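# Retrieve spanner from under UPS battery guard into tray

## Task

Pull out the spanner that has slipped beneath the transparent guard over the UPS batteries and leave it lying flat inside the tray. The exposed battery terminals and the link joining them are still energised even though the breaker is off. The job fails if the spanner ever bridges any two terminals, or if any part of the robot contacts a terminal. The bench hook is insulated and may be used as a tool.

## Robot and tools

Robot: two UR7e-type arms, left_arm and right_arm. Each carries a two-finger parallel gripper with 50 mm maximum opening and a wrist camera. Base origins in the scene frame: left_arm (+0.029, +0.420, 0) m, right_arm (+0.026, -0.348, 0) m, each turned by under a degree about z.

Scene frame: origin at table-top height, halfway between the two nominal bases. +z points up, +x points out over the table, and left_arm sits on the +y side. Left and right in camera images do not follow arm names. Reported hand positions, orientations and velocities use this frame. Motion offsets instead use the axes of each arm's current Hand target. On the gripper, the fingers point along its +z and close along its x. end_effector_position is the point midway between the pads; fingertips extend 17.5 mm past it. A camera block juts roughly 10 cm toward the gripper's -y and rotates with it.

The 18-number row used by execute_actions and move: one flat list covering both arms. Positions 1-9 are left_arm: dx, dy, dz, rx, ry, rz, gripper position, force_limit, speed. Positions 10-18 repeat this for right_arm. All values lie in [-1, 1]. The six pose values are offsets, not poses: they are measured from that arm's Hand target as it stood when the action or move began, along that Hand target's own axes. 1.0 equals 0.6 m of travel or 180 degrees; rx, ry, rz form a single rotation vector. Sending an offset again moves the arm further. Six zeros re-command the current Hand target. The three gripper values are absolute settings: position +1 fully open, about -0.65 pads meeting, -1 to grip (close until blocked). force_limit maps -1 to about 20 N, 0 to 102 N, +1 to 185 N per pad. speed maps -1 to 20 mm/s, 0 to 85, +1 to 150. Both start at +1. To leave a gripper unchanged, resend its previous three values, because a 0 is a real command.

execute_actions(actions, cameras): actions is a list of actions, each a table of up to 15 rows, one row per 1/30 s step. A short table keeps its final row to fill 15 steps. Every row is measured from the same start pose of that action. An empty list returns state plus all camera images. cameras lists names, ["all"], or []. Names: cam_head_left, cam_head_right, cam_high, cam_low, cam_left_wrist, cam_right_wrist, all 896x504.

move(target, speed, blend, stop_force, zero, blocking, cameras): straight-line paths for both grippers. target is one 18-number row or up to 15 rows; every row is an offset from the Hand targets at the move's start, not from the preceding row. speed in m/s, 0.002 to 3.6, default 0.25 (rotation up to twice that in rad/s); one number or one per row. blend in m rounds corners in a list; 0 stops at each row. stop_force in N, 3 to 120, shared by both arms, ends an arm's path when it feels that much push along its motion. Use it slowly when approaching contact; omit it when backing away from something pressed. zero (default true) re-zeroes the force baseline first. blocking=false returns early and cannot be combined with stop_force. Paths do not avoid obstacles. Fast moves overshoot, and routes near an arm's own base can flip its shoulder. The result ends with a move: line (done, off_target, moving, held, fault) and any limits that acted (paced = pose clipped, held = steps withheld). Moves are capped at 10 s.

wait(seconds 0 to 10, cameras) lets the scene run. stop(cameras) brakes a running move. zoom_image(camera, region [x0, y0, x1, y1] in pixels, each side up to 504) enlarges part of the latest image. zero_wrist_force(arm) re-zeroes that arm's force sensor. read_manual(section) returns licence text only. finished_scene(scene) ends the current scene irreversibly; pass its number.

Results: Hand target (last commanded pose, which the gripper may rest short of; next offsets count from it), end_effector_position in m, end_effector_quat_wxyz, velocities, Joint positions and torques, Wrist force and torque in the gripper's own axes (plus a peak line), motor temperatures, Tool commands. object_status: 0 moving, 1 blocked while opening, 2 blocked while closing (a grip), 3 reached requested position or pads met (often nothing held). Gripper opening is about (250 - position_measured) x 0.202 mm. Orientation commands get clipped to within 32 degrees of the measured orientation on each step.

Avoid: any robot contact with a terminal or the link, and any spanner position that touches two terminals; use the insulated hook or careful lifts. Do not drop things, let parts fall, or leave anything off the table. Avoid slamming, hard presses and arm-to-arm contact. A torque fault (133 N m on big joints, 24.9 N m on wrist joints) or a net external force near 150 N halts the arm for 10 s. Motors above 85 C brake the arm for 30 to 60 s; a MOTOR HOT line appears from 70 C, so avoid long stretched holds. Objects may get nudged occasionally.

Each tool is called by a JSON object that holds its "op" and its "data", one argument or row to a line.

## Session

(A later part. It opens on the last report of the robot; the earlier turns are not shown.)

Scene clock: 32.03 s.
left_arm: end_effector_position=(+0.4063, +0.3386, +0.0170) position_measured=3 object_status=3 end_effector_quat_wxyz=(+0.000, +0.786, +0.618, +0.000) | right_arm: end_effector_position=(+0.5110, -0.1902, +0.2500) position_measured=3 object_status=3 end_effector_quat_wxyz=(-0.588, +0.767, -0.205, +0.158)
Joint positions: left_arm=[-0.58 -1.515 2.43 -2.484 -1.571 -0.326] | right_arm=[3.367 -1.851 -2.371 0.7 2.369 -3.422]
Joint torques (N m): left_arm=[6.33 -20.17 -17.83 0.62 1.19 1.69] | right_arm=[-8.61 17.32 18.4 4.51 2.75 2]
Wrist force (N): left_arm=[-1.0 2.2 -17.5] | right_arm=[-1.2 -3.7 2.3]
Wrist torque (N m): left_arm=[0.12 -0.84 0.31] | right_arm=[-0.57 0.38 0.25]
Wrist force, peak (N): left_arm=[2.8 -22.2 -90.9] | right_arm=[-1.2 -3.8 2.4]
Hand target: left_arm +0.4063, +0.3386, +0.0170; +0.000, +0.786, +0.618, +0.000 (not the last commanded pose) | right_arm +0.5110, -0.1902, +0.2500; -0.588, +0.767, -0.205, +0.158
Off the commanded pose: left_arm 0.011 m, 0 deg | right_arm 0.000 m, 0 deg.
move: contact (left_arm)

{"op": "move", "data": {
  "target": [
    [0,0,-0.0025,0,0,0,1,1,1, 0,0,0,0,0,0,1,1,1],
    [0,0,-0.0025,0,0,0,-1,-0.5,-0.3, 0,0,0,0,0,0,1,1,1],
    [0,0,-0.1383,0,0,0,-1,-0.5,-0.3, 0,0,0,0,0,0,1,1,1]
  ],
  "speed": [0.05,0.05,0.15],
  "cameras": ["cam_left_wrist", "cam_right_wrist"]
}}

{"op": "zoom_image", "data": {
  "camera": "cam_right_wrist",
  "region": [100, 100, 420, 300]
}}

Scene clock: 35.83 s.
left_arm: end_effector_position=(+0.4063, +0.3386, +0.0999) position_measured=174 object_status=2 end_effector_quat_wxyz=(+0.000, +0.786, +0.618, +0.000) | right_arm: end_effector_position=(+0.5110, -0.1902, +0.2500) position_measured=3 object_status=3 end_effector_quat_wxyz=(-0.588, +0.767, -0.205, +0.158)
Joint positions: left_arm=[-0.58 -1.709 2.318 -2.179 -1.571 -0.326] | right_arm=[3.367 -1.851 -2.371 0.7 2.369 -3.422]
Joint torques (N m): left_arm=[-10.89 -23.2 -31.94 -0.6 1.1 -2.7] | right_arm=[-8.27 17.02 18.3 4.6 2.73 1.95]
Wrist force (N): left_arm=[-0.2 -1.6 0.1] | right_arm=[-1.2 -3.7 2.3]
Wrist torque (N m): left_arm=[0.01 -0.43 0.47] | right_arm=[-0.58 0.38 0.26]
Wrist force, peak (N): left_arm=[-0.8 2.4 -17.9] | right_arm=[-1.1 -3.9 2.2]
Hand target: left_arm +0.4063, +0.3386, +0.1000; +0.000, +0.786, +0.618, +0.000 | right_arm +0.5110, -0.1902, +0.2500; -0.588, +0.767, -0.205, +0.158
Off the commanded pose: left_arm 0.000 m, 0 deg | right_arm 0.000 m, 0 deg.
move: done
Images, in order (width x height): cam_left_wrist 896x504, cam_right_wrist 896x504.

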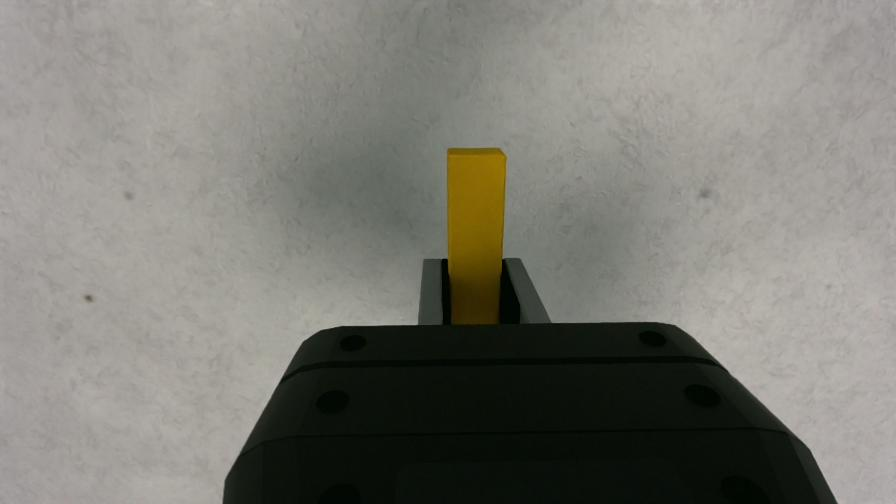

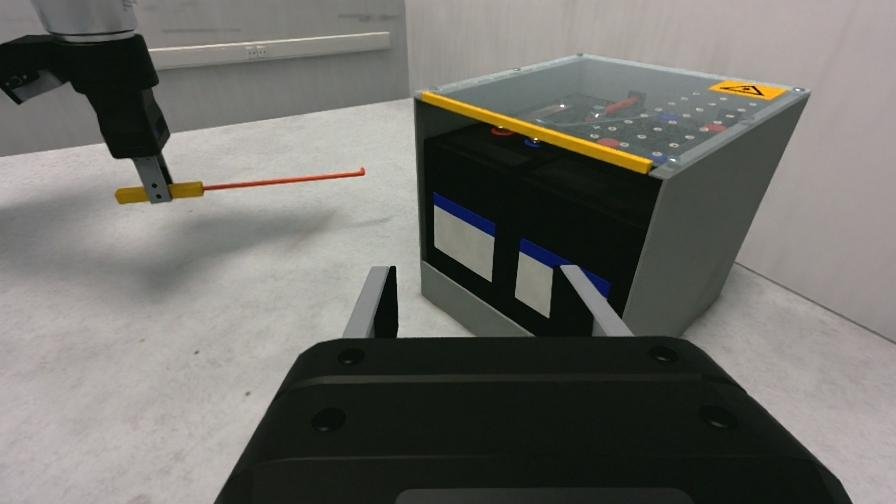

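Scaled by 1.575.

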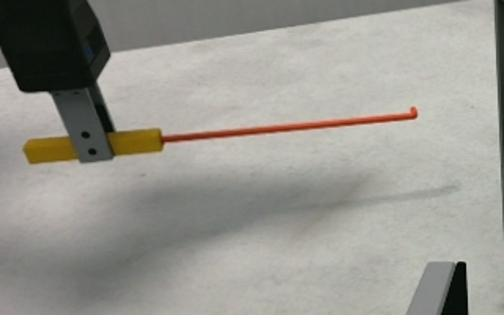

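{"op": "move", "data": {
  "target": [
    [-0.2952,-0.0250,-0.25,-0.1086,-0.4913,-0.1088,-1,-0.5,-0.3, 0,0,0,0,0,0,1,1,1],
    [-0.5807,0.0700,-0.2083,-0.1086,-0.4913,-0.1088,-1,-0.5,-0.3, 0,0,0,0,0,0,1,1,1]
  ],
  "speed": [0.35,0.25],
  "blend": [0.03,0],
  "cameras": ["all"]
}}

{"op": "zoom_image", "data": {
  "camera": "cam_right_wrist",
  "region": [250, 50, 570, 250]
}}

{"op": "zoom_image", "data": {
  "camera": "cam_high",
  "region": [400, 130, 540, 300]
}}

Scene clock: 38.33 s.
left_arm: end_effector_position=(+0.3696, +0.2381, +0.1899) position_measured=174 object_status=2 end_effector_quat_wxyz=(+0.343, +0.638, +0.623, -0.295) | right_arm: end_effector_position=(+0.5110, -0.1902, +0.2500) position_measured=3 object_status=3 end_effector_quat_wxyz=(-0.588, +0.767, -0.205, +0.158)
Joint positions: left_arm=[-0.351 -1.697 2.521 -2.881 -2.41 -0.532] | right_arm=[3.367 -1.851 -2.371 0.7 2.369 -3.422]
Joint torques (N m): left_arm=[-10.54 -21.05 -28.95 -1.24 -0.03 2.29] | right_arm=[-8.03 17 18.67 4.55 2.71 2.02]
Wrist force (N): left_arm=[-0.3 -0.2 0.3] | right_arm=[-1.1 -3.8 2.2]
Wrist torque (N m): left_arm=[-0.02 0.07 -0.06] | right_arm=[-0.59 0.36 0.25]
Wrist force, peak (N): left_arm=[4.9 -3.7 4.4] | right_arm=[-1.3 -3.7 2.4]
Hand target: left_arm +0.3696, +0.2381, +0.1899; +0.343, +0.638, +0.623, -0.295 (not the last commanded pose) | right_arm +0.5110, -0.1902, +0.2500; -0.588, +0.767, -0.205, +0.158
Off the commanded pose: left_arm 0.251 m, 38 deg | right_arm 0.000 m, 0 deg.
move: held (left_arm; a check stopped the path); path passed 0 of 2 targets; limits=held
pose unreachable (left arm): on one or more control steps of this call, first in action 0 (counted from 0), this arm could not follow its commanded pose, so it was not sent that pose on those steps. It may still have moved: this result reports where it is.
cause: moving toward the commanded pose would bring two parts of the arm too close to each other (its gripper and another part of the arm, with joints 4 (wrist 1) to 6 (wrist 3) between them, 6 mm apart when it was first held).

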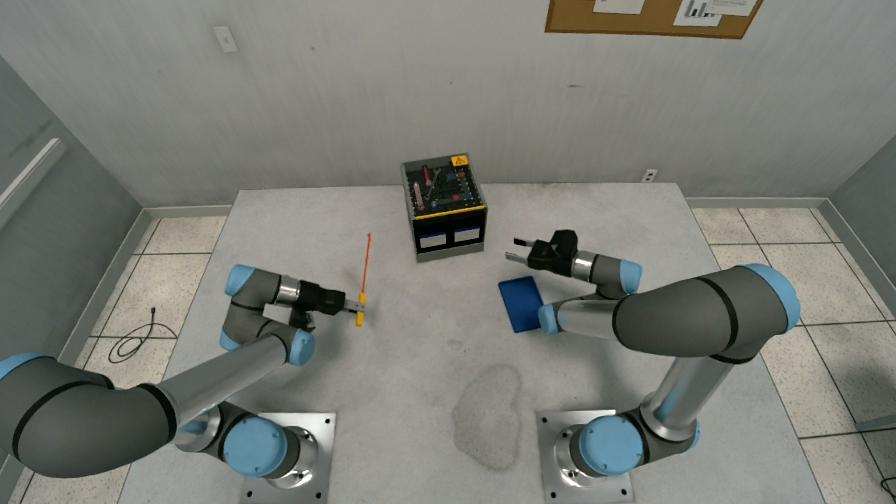

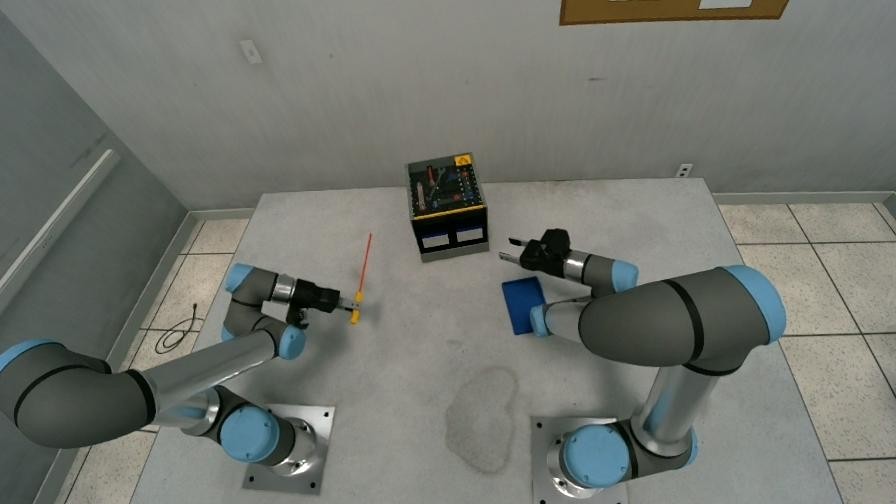

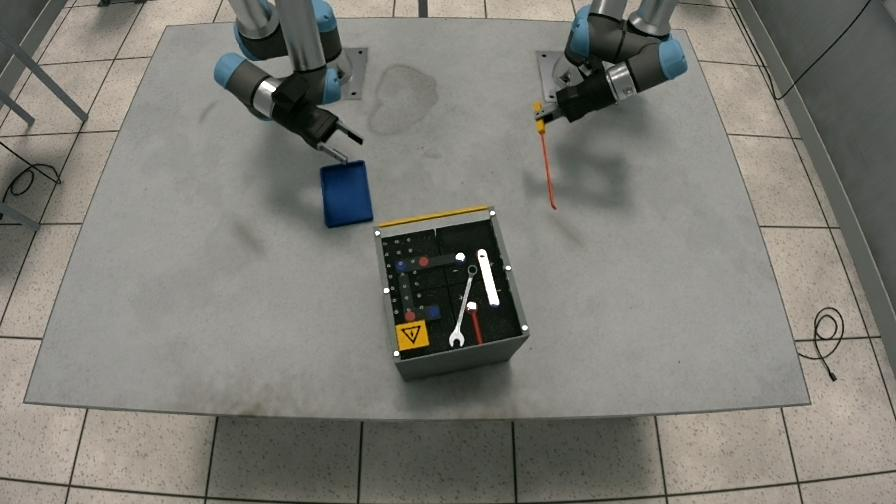

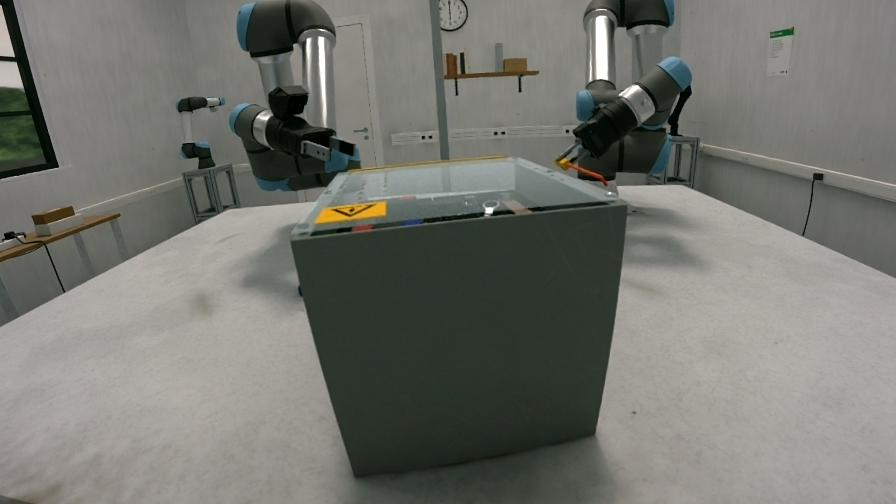

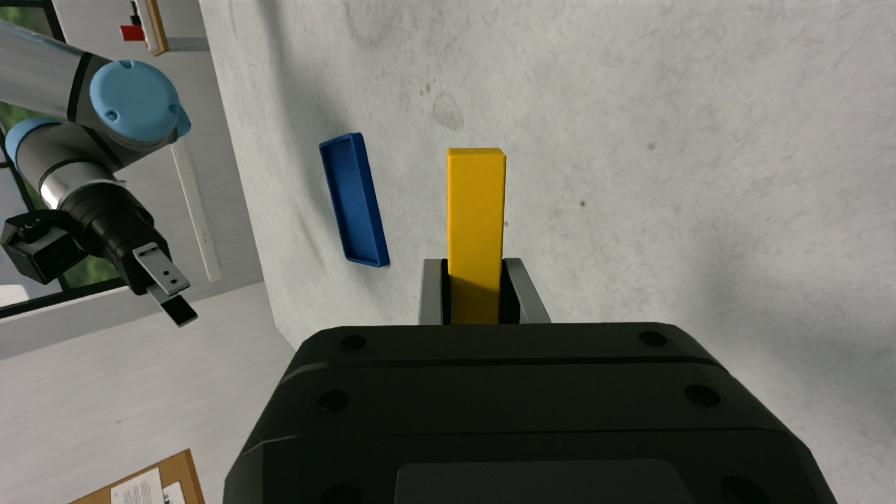

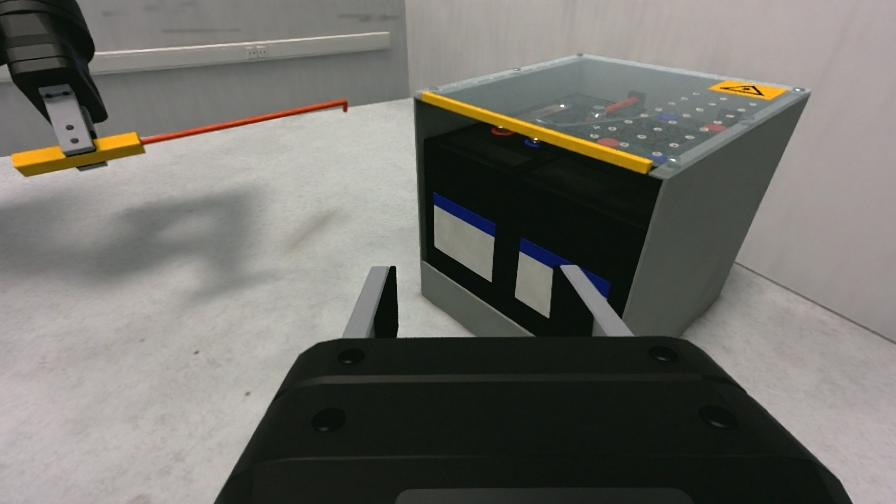

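Scaled by 1.575.

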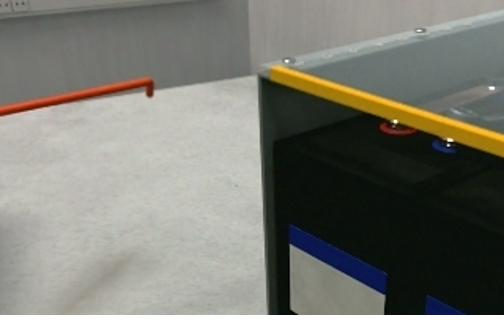

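Scaled by 2.965.

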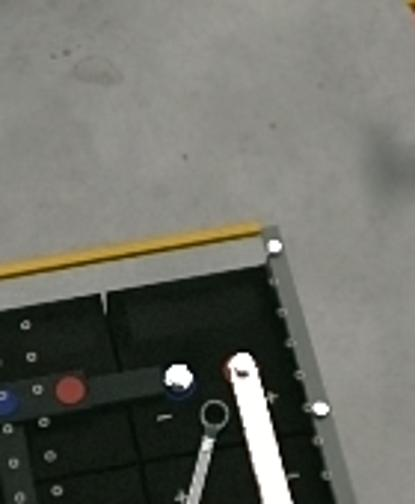

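{"op": "move", "data": {
  "target": [
    [0.2228,0.0525,-0.0432,0.0577,0.2938,0.0632,-1,-0.5,-0.3, 0,0,0,0,0,0,1,1,1],
    [0.3315,0.0430,0.0367,0.0577,0.2938,0.0632,0.5,-0.5,0, 0,0,0,0,0,0,1,1,1],
    [0.2763,0.0478,-0.0038,0.0577,0.2938,0.0632,0.5,-0.5,0, 0,0,0,0,0,0,1,1,1],
    [0.2763,0.0478,-0.0038,-0.4184,0.0829,-0.8361,0.5,-0.5,0, 0,0,0,0,0,0,1,1,1],
    [0.3315,0.0430,0.0367,-0.4184,0.0829,-0.8361,-1,-0.5,-0.3, 0,0,0,0,0,0,1,1,1],
    [0.2228,0.0525,-0.0432,-0.4184,0.0829,-0.8361,-1,-0.5,-0.3, 0,0,0,0,0,0,1,1,1]
  ],
  "speed": [0.4,0.15,0.15,1.0,0.12,0.2],
  "blend": [0.01,0,0.005,0,0,0],
  "cameras": ["cam_left_wrist", "cam_right_wrist"]
}}

Scene clock: 48.67 s.
left_arm: end_effector_position=(+0.4063, +0.3386, +0.0999) position_measured=174 object_status=2 end_effector_quat_wxyz=(-0.001, -0.617, +0.787, +0.000) | right_arm: end_effector_position=(+0.5110, -0.1902, +0.2500) position_measured=3 object_status=3 end_effector_quat_wxyz=(-0.588, +0.767, -0.205, +0.158)
Joint positions: left_arm=[-0.579 -1.709 2.318 -2.179 -1.572 -3.465] | right_arm=[3.367 -1.851 -2.371 0.7 2.369 -3.422]
Joint torques (N m): left_arm=[-10.91 -23 -31.22 -1.06 1.27 -2.64] | right_arm=[-7.48 16.77 17.68 4.56 2.57 1.92]
Wrist force (N): left_arm=[-0.2 -1.9 0.3] | right_arm=[-1.2 -3.7 2.3]
Wrist torque (N m): left_arm=[-0.13 -0.43 0.48] | right_arm=[-0.57 0.37 0.26]
Wrist force, peak (N): left_arm=[-0.6 -2.3 1.4] | right_arm=[-1.2 -3.9 2.3]
Hand target: left_arm +0.4063, +0.3386, +0.0999; -0.001, -0.617, +0.787, +0.000 | right_arm +0.5110, -0.1902, +0.2500; -0.588, +0.767, -0.205, +0.158
Off the commanded pose: left_arm 0.000 m, 0 deg | right_arm 0.000 m, 0 deg.
move: done
Images, in order (width x height): cam_left_wrist 896x504, cam_right_wrist 896x504.

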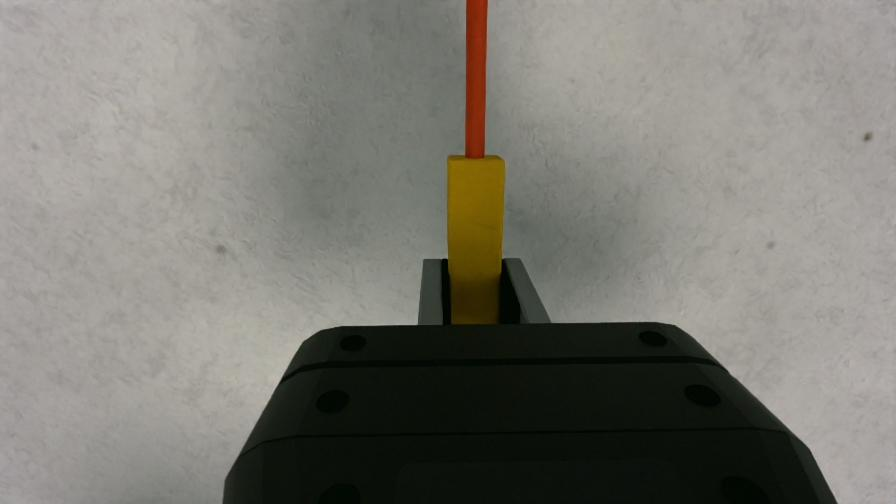

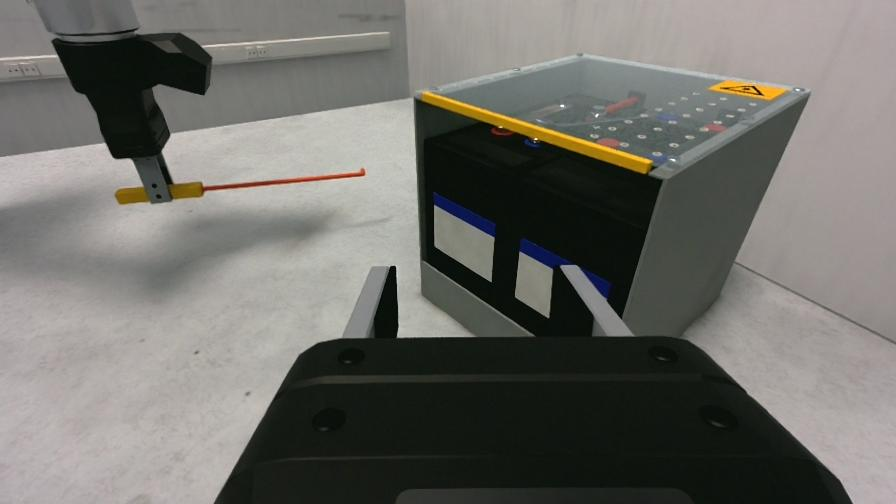

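{"op": "move", "data": {
  "target": [
    [0.2872,-0.0082,-0.2502,0.055,0.246,-0.055,-1,-0.5,-0.3, 0,0,0,0,0,0,1,1,1],
    [0.5771,-0.0672,-0.2085,0.1092,0.4913,-0.1092,-1,-0.5,-0.3, 0,0,0,0,0,0,1,1,1]
  ],
  "speed": [0.4,0.35],
  "blend": [0.04,0],
  "cameras": ["all"]
}}

{"op": "zoom_image", "data": {
  "camera": "cam_right_wrist",
  "region": [250, 50, 570, 250]
}}

{"op": "zoom_image", "data": {
  "camera": "cam_high",
  "region": [400, 130, 540, 300]
}}

Scene clock: 52.40 s.
left_arm: end_effector_position=(+0.3630, -0.0073, +0.2251) position_measured=174 object_status=2 end_effector_quat_wxyz=(+0.449, +0.547, -0.448, +0.546) | right_arm: end_effector_position=(+0.5110, -0.1902, +0.2500) position_measured=3 object_status=3 end_effector_quat_wxyz=(-0.588, +0.767, -0.205, +0.158)
Joint positions: left_arm=[-0.976 -0.968 2.376 -4.55 -1.985 -4.714] | right_arm=[3.367 -1.851 -2.371 0.7 2.369 -3.422]
Joint torques (N m): left_arm=[-11.42 -25.12 -15.39 -5.01 1.6 -2.44] | right_arm=[-7.25 17.13 17.85 4.59 2.47 1.95]
Wrist force (N): left_arm=[-1.7 -2.4 1.2] | right_arm=[-0.9 -3.7 2.3]
Wrist torque (N m): left_arm=[-0.68 -0.74 0.88] | right_arm=[-0.57 0.34 0.25]
Wrist force, peak (N): left_arm=[-2.2 -2.1 1.8] | right_arm=[-1.2 -3.9 2.4]
Hand target: left_arm +0.3630, -0.0073, +0.2251; +0.449, +0.547, -0.448, +0.546 | right_arm +0.5110, -0.1902, +0.2500; -0.588, +0.767, -0.205, +0.158
Off the commanded pose: left_arm 0.000 m, 0 deg | right_arm 0.000 m, 0 deg.
move: done

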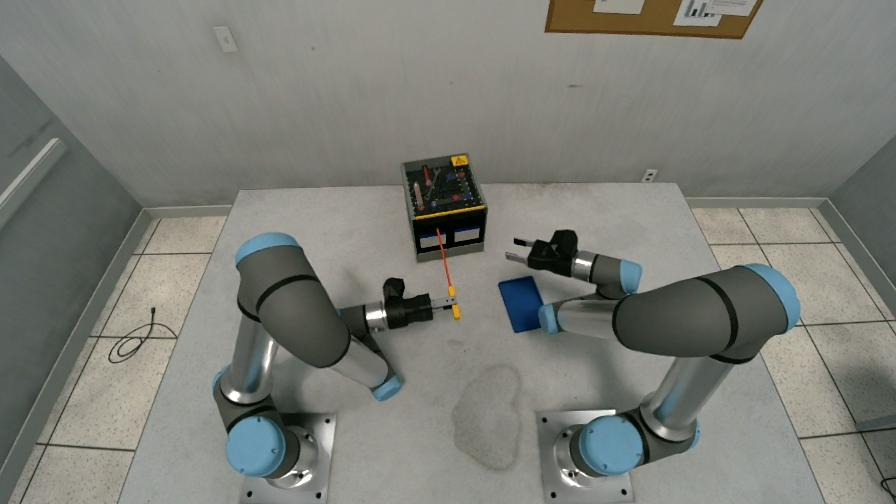

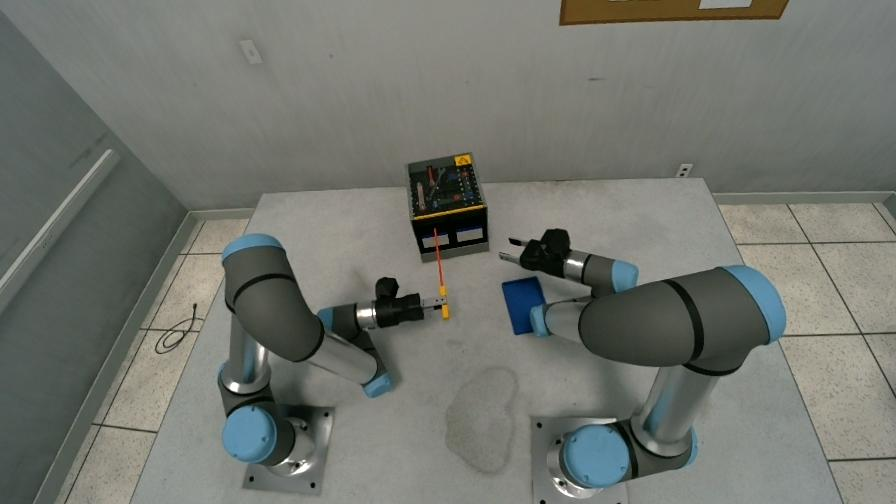

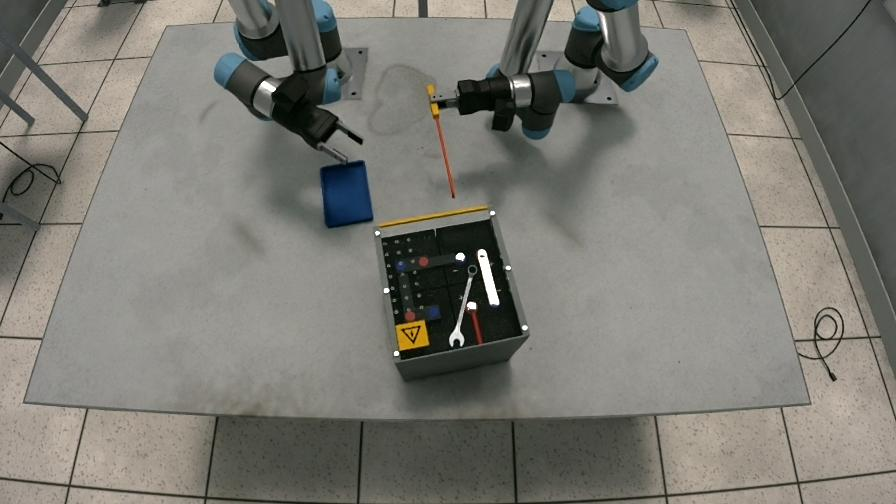

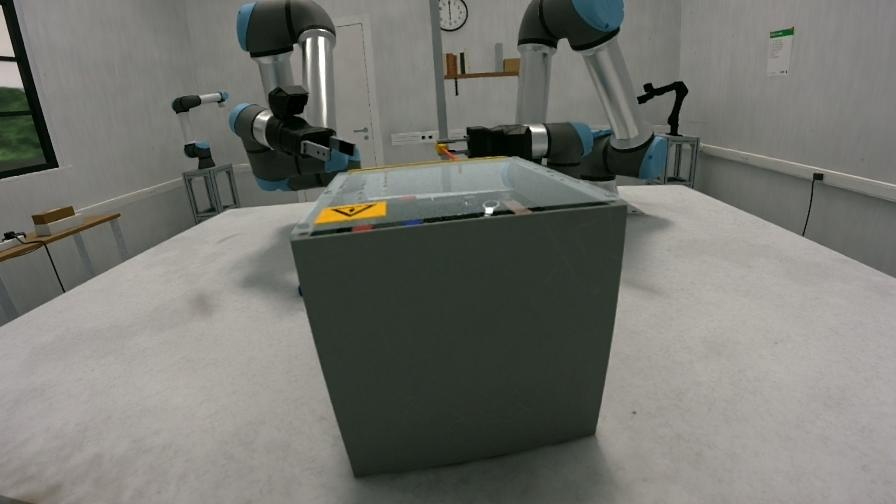

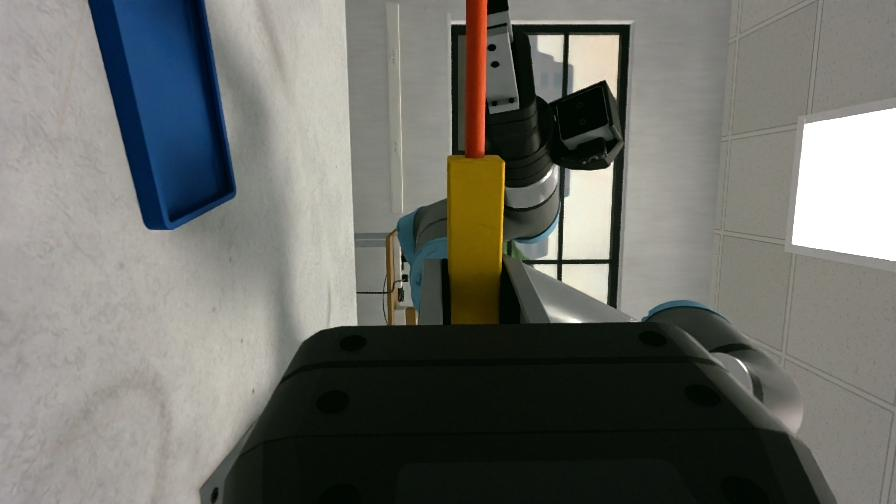

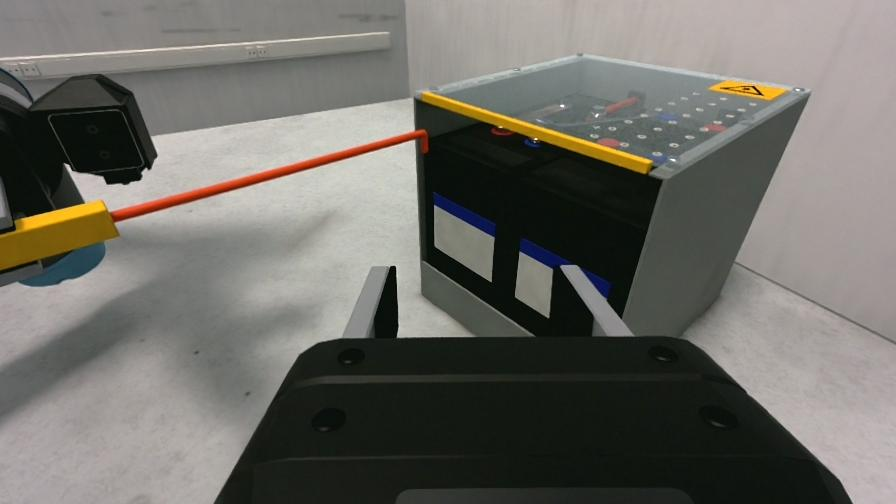

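Scaled by 1.575.

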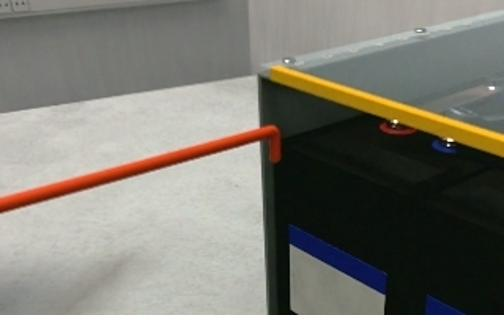

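Scaled by 2.965.

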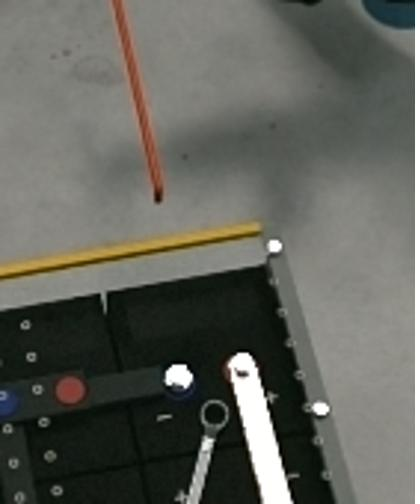

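{"op": "zoom_image", "data": {
  "camera": "cam_right_wrist",
  "region": [400, 80, 560, 190]
}}

{"op": "zoom_image", "data": {
  "camera": "cam_high",
  "region": [430, 180, 510, 300]
}}

{"op": "zoom_image", "data": {
  "camera": "cam_head_left",
  "region": [400, 150, 500, 260]
}}

Scaled by 3.150.

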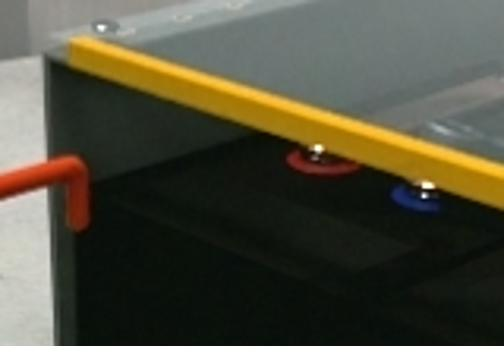

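Scaled by 4.200.

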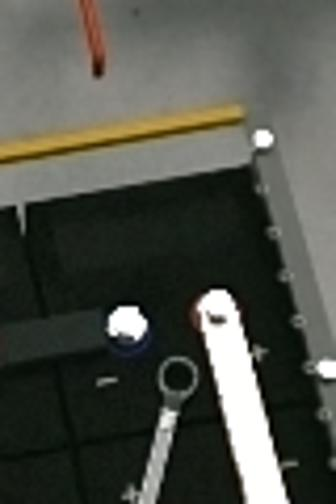

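Scaled by 4.582.

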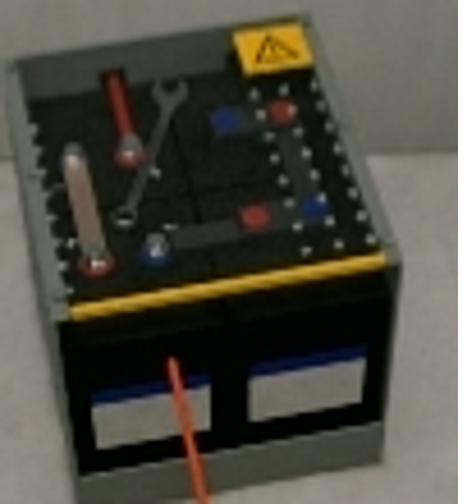

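{"op": "move", "data": {
  "target": [
    [-0.0067,-0.01,-0.0083,0,0,0,-1,-0.5,-0.3, 0,0,0,0,0,0,1,1,1],
    [-0.0067,-0.1,-0.0083,0,0,0,-1,-0.5,-0.3, 0,0,0,0,0,0,1,1,1]
  ],
  "speed": [0.05,0.1],
  "blend": [0.003,0],
  "cameras": ["cam_high","cam_right_wrist","cam_head_left"]
}}

{"op": "zoom_image", "data": {
  "camera": "cam_high",
  "region": [430, 190, 510, 300]
}}

{"op": "zoom_image", "data": {
  "camera": "cam_right_wrist",
  "region": [400, 60, 600, 190]
}}

Scene clock: 55.27 s.
left_arm: end_effector_position=(+0.4208, +0.0093, +0.2210) position_measured=174 object_status=2 end_effector_quat_wxyz=(+0.449, +0.547, -0.448, +0.546) | right_arm: end_effector_position=(+0.5110, -0.1902, +0.2500) position_measured=3 object_status=3 end_effector_quat_wxyz=(-0.588, +0.767, -0.205, +0.158)
Joint positions: left_arm=[-0.808 -0.924 2.25 -4.467 -2.152 -4.714] | right_arm=[3.367 -1.851 -2.371 0.7 2.369 -3.422]
Joint torques (N m): left_arm=[8.24 -26.77 -17.12 0.04 -0.93 1.82] | right_arm=[-7.3 16.94 17.79 4.46 2.48 1.89]
Wrist force (N): left_arm=[-1.3 -2.5 1.1] | right_arm=[-1.3 -3.8 2.4]
Wrist torque (N m): left_arm=[-0.70 -0.81 0.89] | right_arm=[-0.58 0.39 0.25]
Wrist force, peak (N): left_arm=[-1.3 -3.9 1.0] | right_arm=[-1.3 -3.8 2.4]
Hand target: left_arm +0.4209, +0.0093, +0.2210; +0.449, +0.547, -0.448, +0.546 | right_arm +0.5110, -0.1902, +0.2500; -0.588, +0.767, -0.205, +0.158
Off the commanded pose: left_arm 0.000 m, 0 deg | right_arm 0.000 m, 0 deg.
move: done
Images, in order (width x height): cam_head_left 896x504, cam_high 896x504, cam_right_wrist 896x504.

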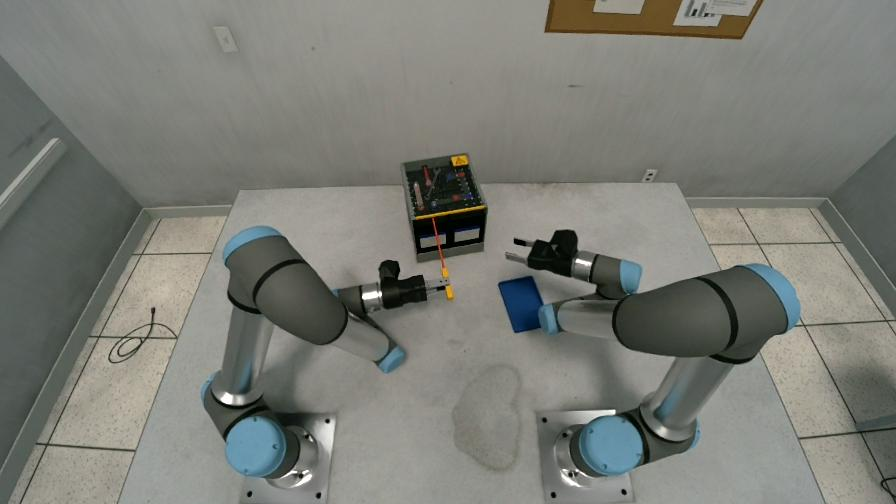

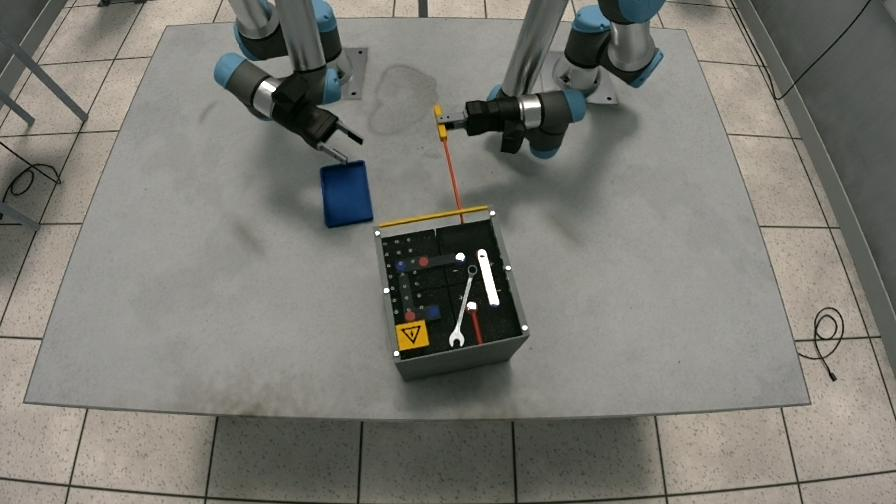

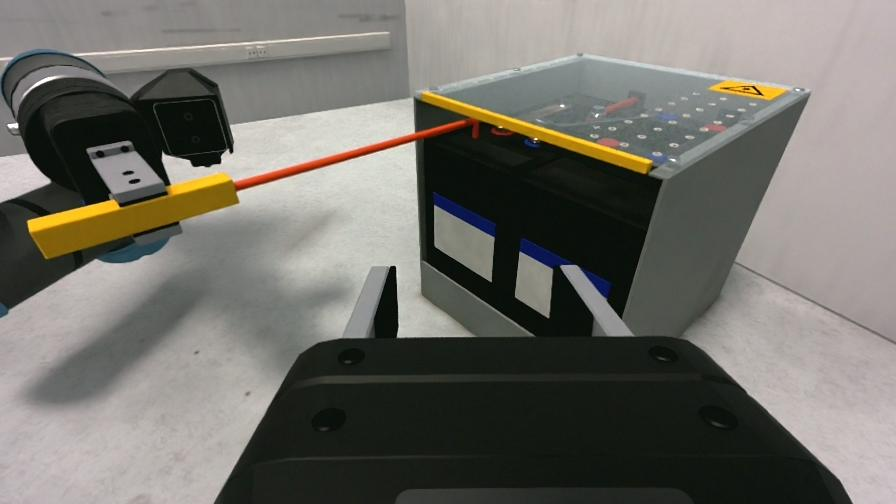

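Scaled by 4.582.

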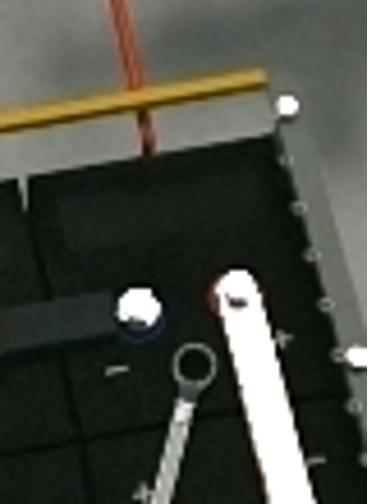

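Scaled by 2.520.

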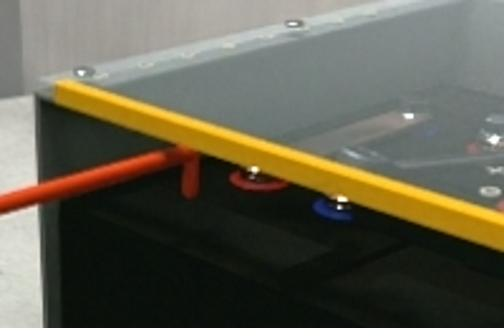

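{"op": "move", "data": {
  "target": [
    [0.0083,0,0,0,0,0,-1,-0.5,-0.3, 0,0,0,0,0,0,1,1,1],
    [0.0083,-0.1417,0.0033,0,0,0,-1,-0.5,-0.3, 0,0,0,0,0,0,1,1,1]
  ],
  "speed": [0.05,0.1],
  "blend": [0.002,0],
  "cameras": ["cam_high","cam_right_wrist","cam_low"]
}}

{"op": "zoom_image", "data": {
  "camera": "cam_high",
  "region": [440, 220, 510, 320]
}}

{"op": "zoom_image", "data": {
  "camera": "cam_right_wrist",
  "region": [440, 60, 640, 190]
}}

{"op": "zoom_image", "data": {
  "camera": "cam_low",
  "region": [420, 150, 620, 230]
}}

Scene clock: 59.40 s.
left_arm: end_effector_position=(+0.5046, +0.0240, +0.2259) position_measured=174 object_status=2 end_effector_quat_wxyz=(+0.449, +0.547, -0.448, +0.546) | right_arm: end_effector_position=(+0.5110, -0.1902, +0.2500) position_measured=3 object_status=3 end_effector_quat_wxyz=(-0.588, +0.767, -0.205, +0.158)
Joint positions: left_arm=[-0.639 -0.869 2.037 -4.31 -2.321 -4.714] | right_arm=[3.367 -1.851 -2.371 0.7 2.369 -3.422]
Joint torques (N m): left_arm=[8.15 -31.37 -19.53 0.49 -0.97 1.88] | right_arm=[-6.42 17.49 17.79 4.52 2.49 1.88]
Wrist force (N): left_arm=[-1.4 -2.6 1.0] | right_arm=[-1.1 -3.6 2.4]
Wrist torque (N m): left_arm=[-0.71 -0.79 0.89] | right_arm=[-0.55 0.35 0.26]
Wrist force, peak (N): left_arm=[-1.6 -3.5 0.9] | right_arm=[-1.3 -3.9 2.2]
Hand target: left_arm +0.5047, +0.0240, +0.2259; +0.449, +0.547, -0.448, +0.546 | right_arm +0.5110, -0.1902, +0.2500; -0.588, +0.767, -0.205, +0.158
Off the commanded pose: left_arm 0.000 m, 0 deg | right_arm 0.000 m, 0 deg.
move: done
Images, in order (width x height): cam_high 896x504, cam_low 896x504, cam_right_wrist 896x504.

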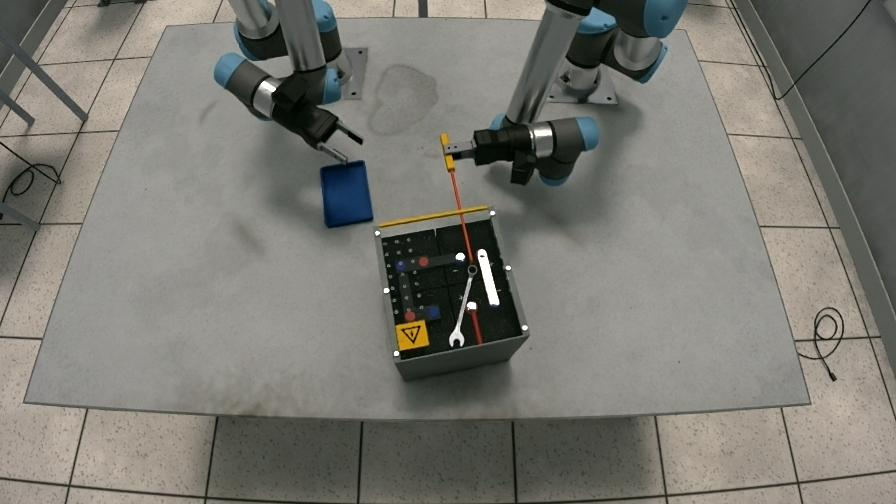

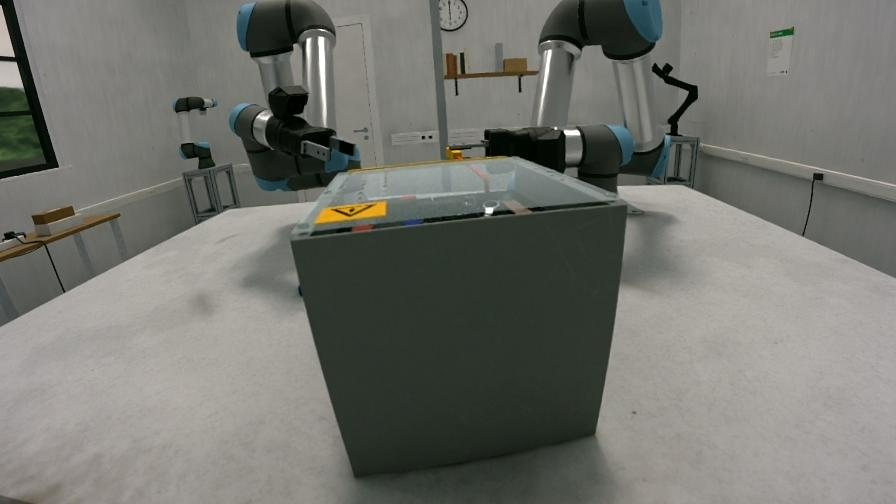

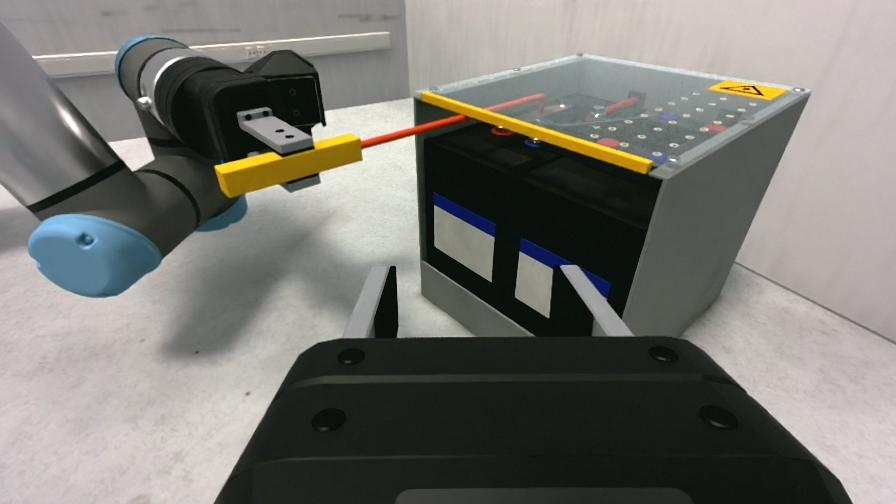

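Scaled by 5.040.

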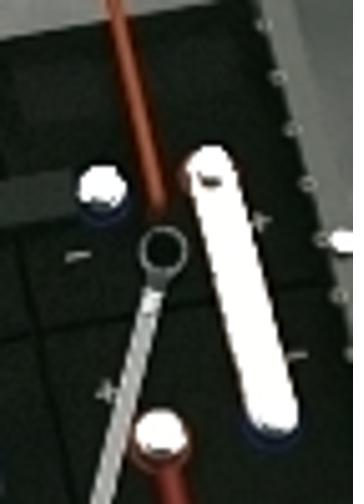

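Scaled by 2.520.

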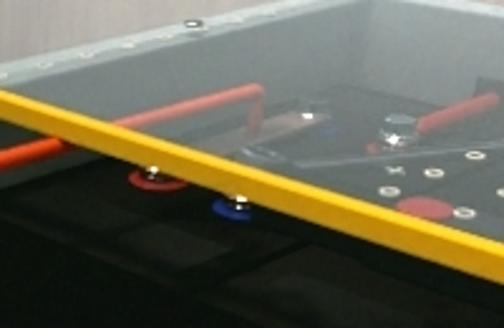

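Scaled by 2.520.

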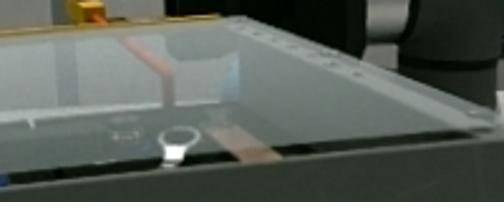

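{"op": "zoom_image", "data": {
  "camera": "cam_right_wrist",
  "region": [510, 80, 590, 140]
}}

{"op": "zoom_image", "data": {
  "camera": "cam_high",
  "region": [455, 245, 495, 285]
}}

{"op": "zoom_image", "data": {
  "camera": "cam_low",
  "region": [450, 165, 540, 225]
}}

Scaled by 6.300.

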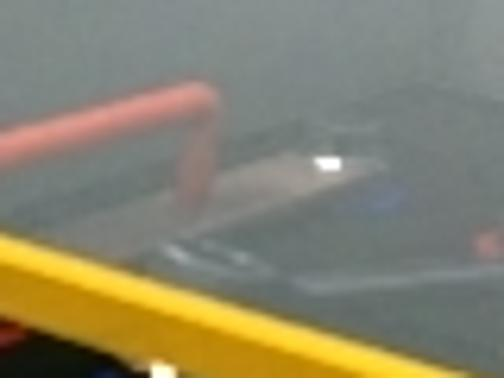

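Scaled by 12.600.

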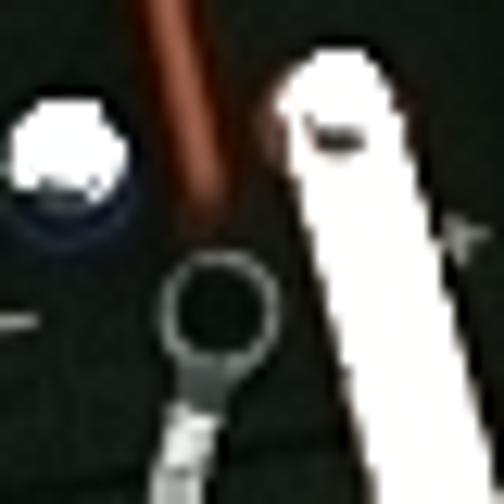

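Scaled by 5.600.

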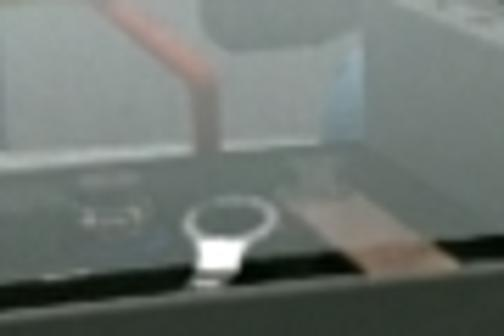

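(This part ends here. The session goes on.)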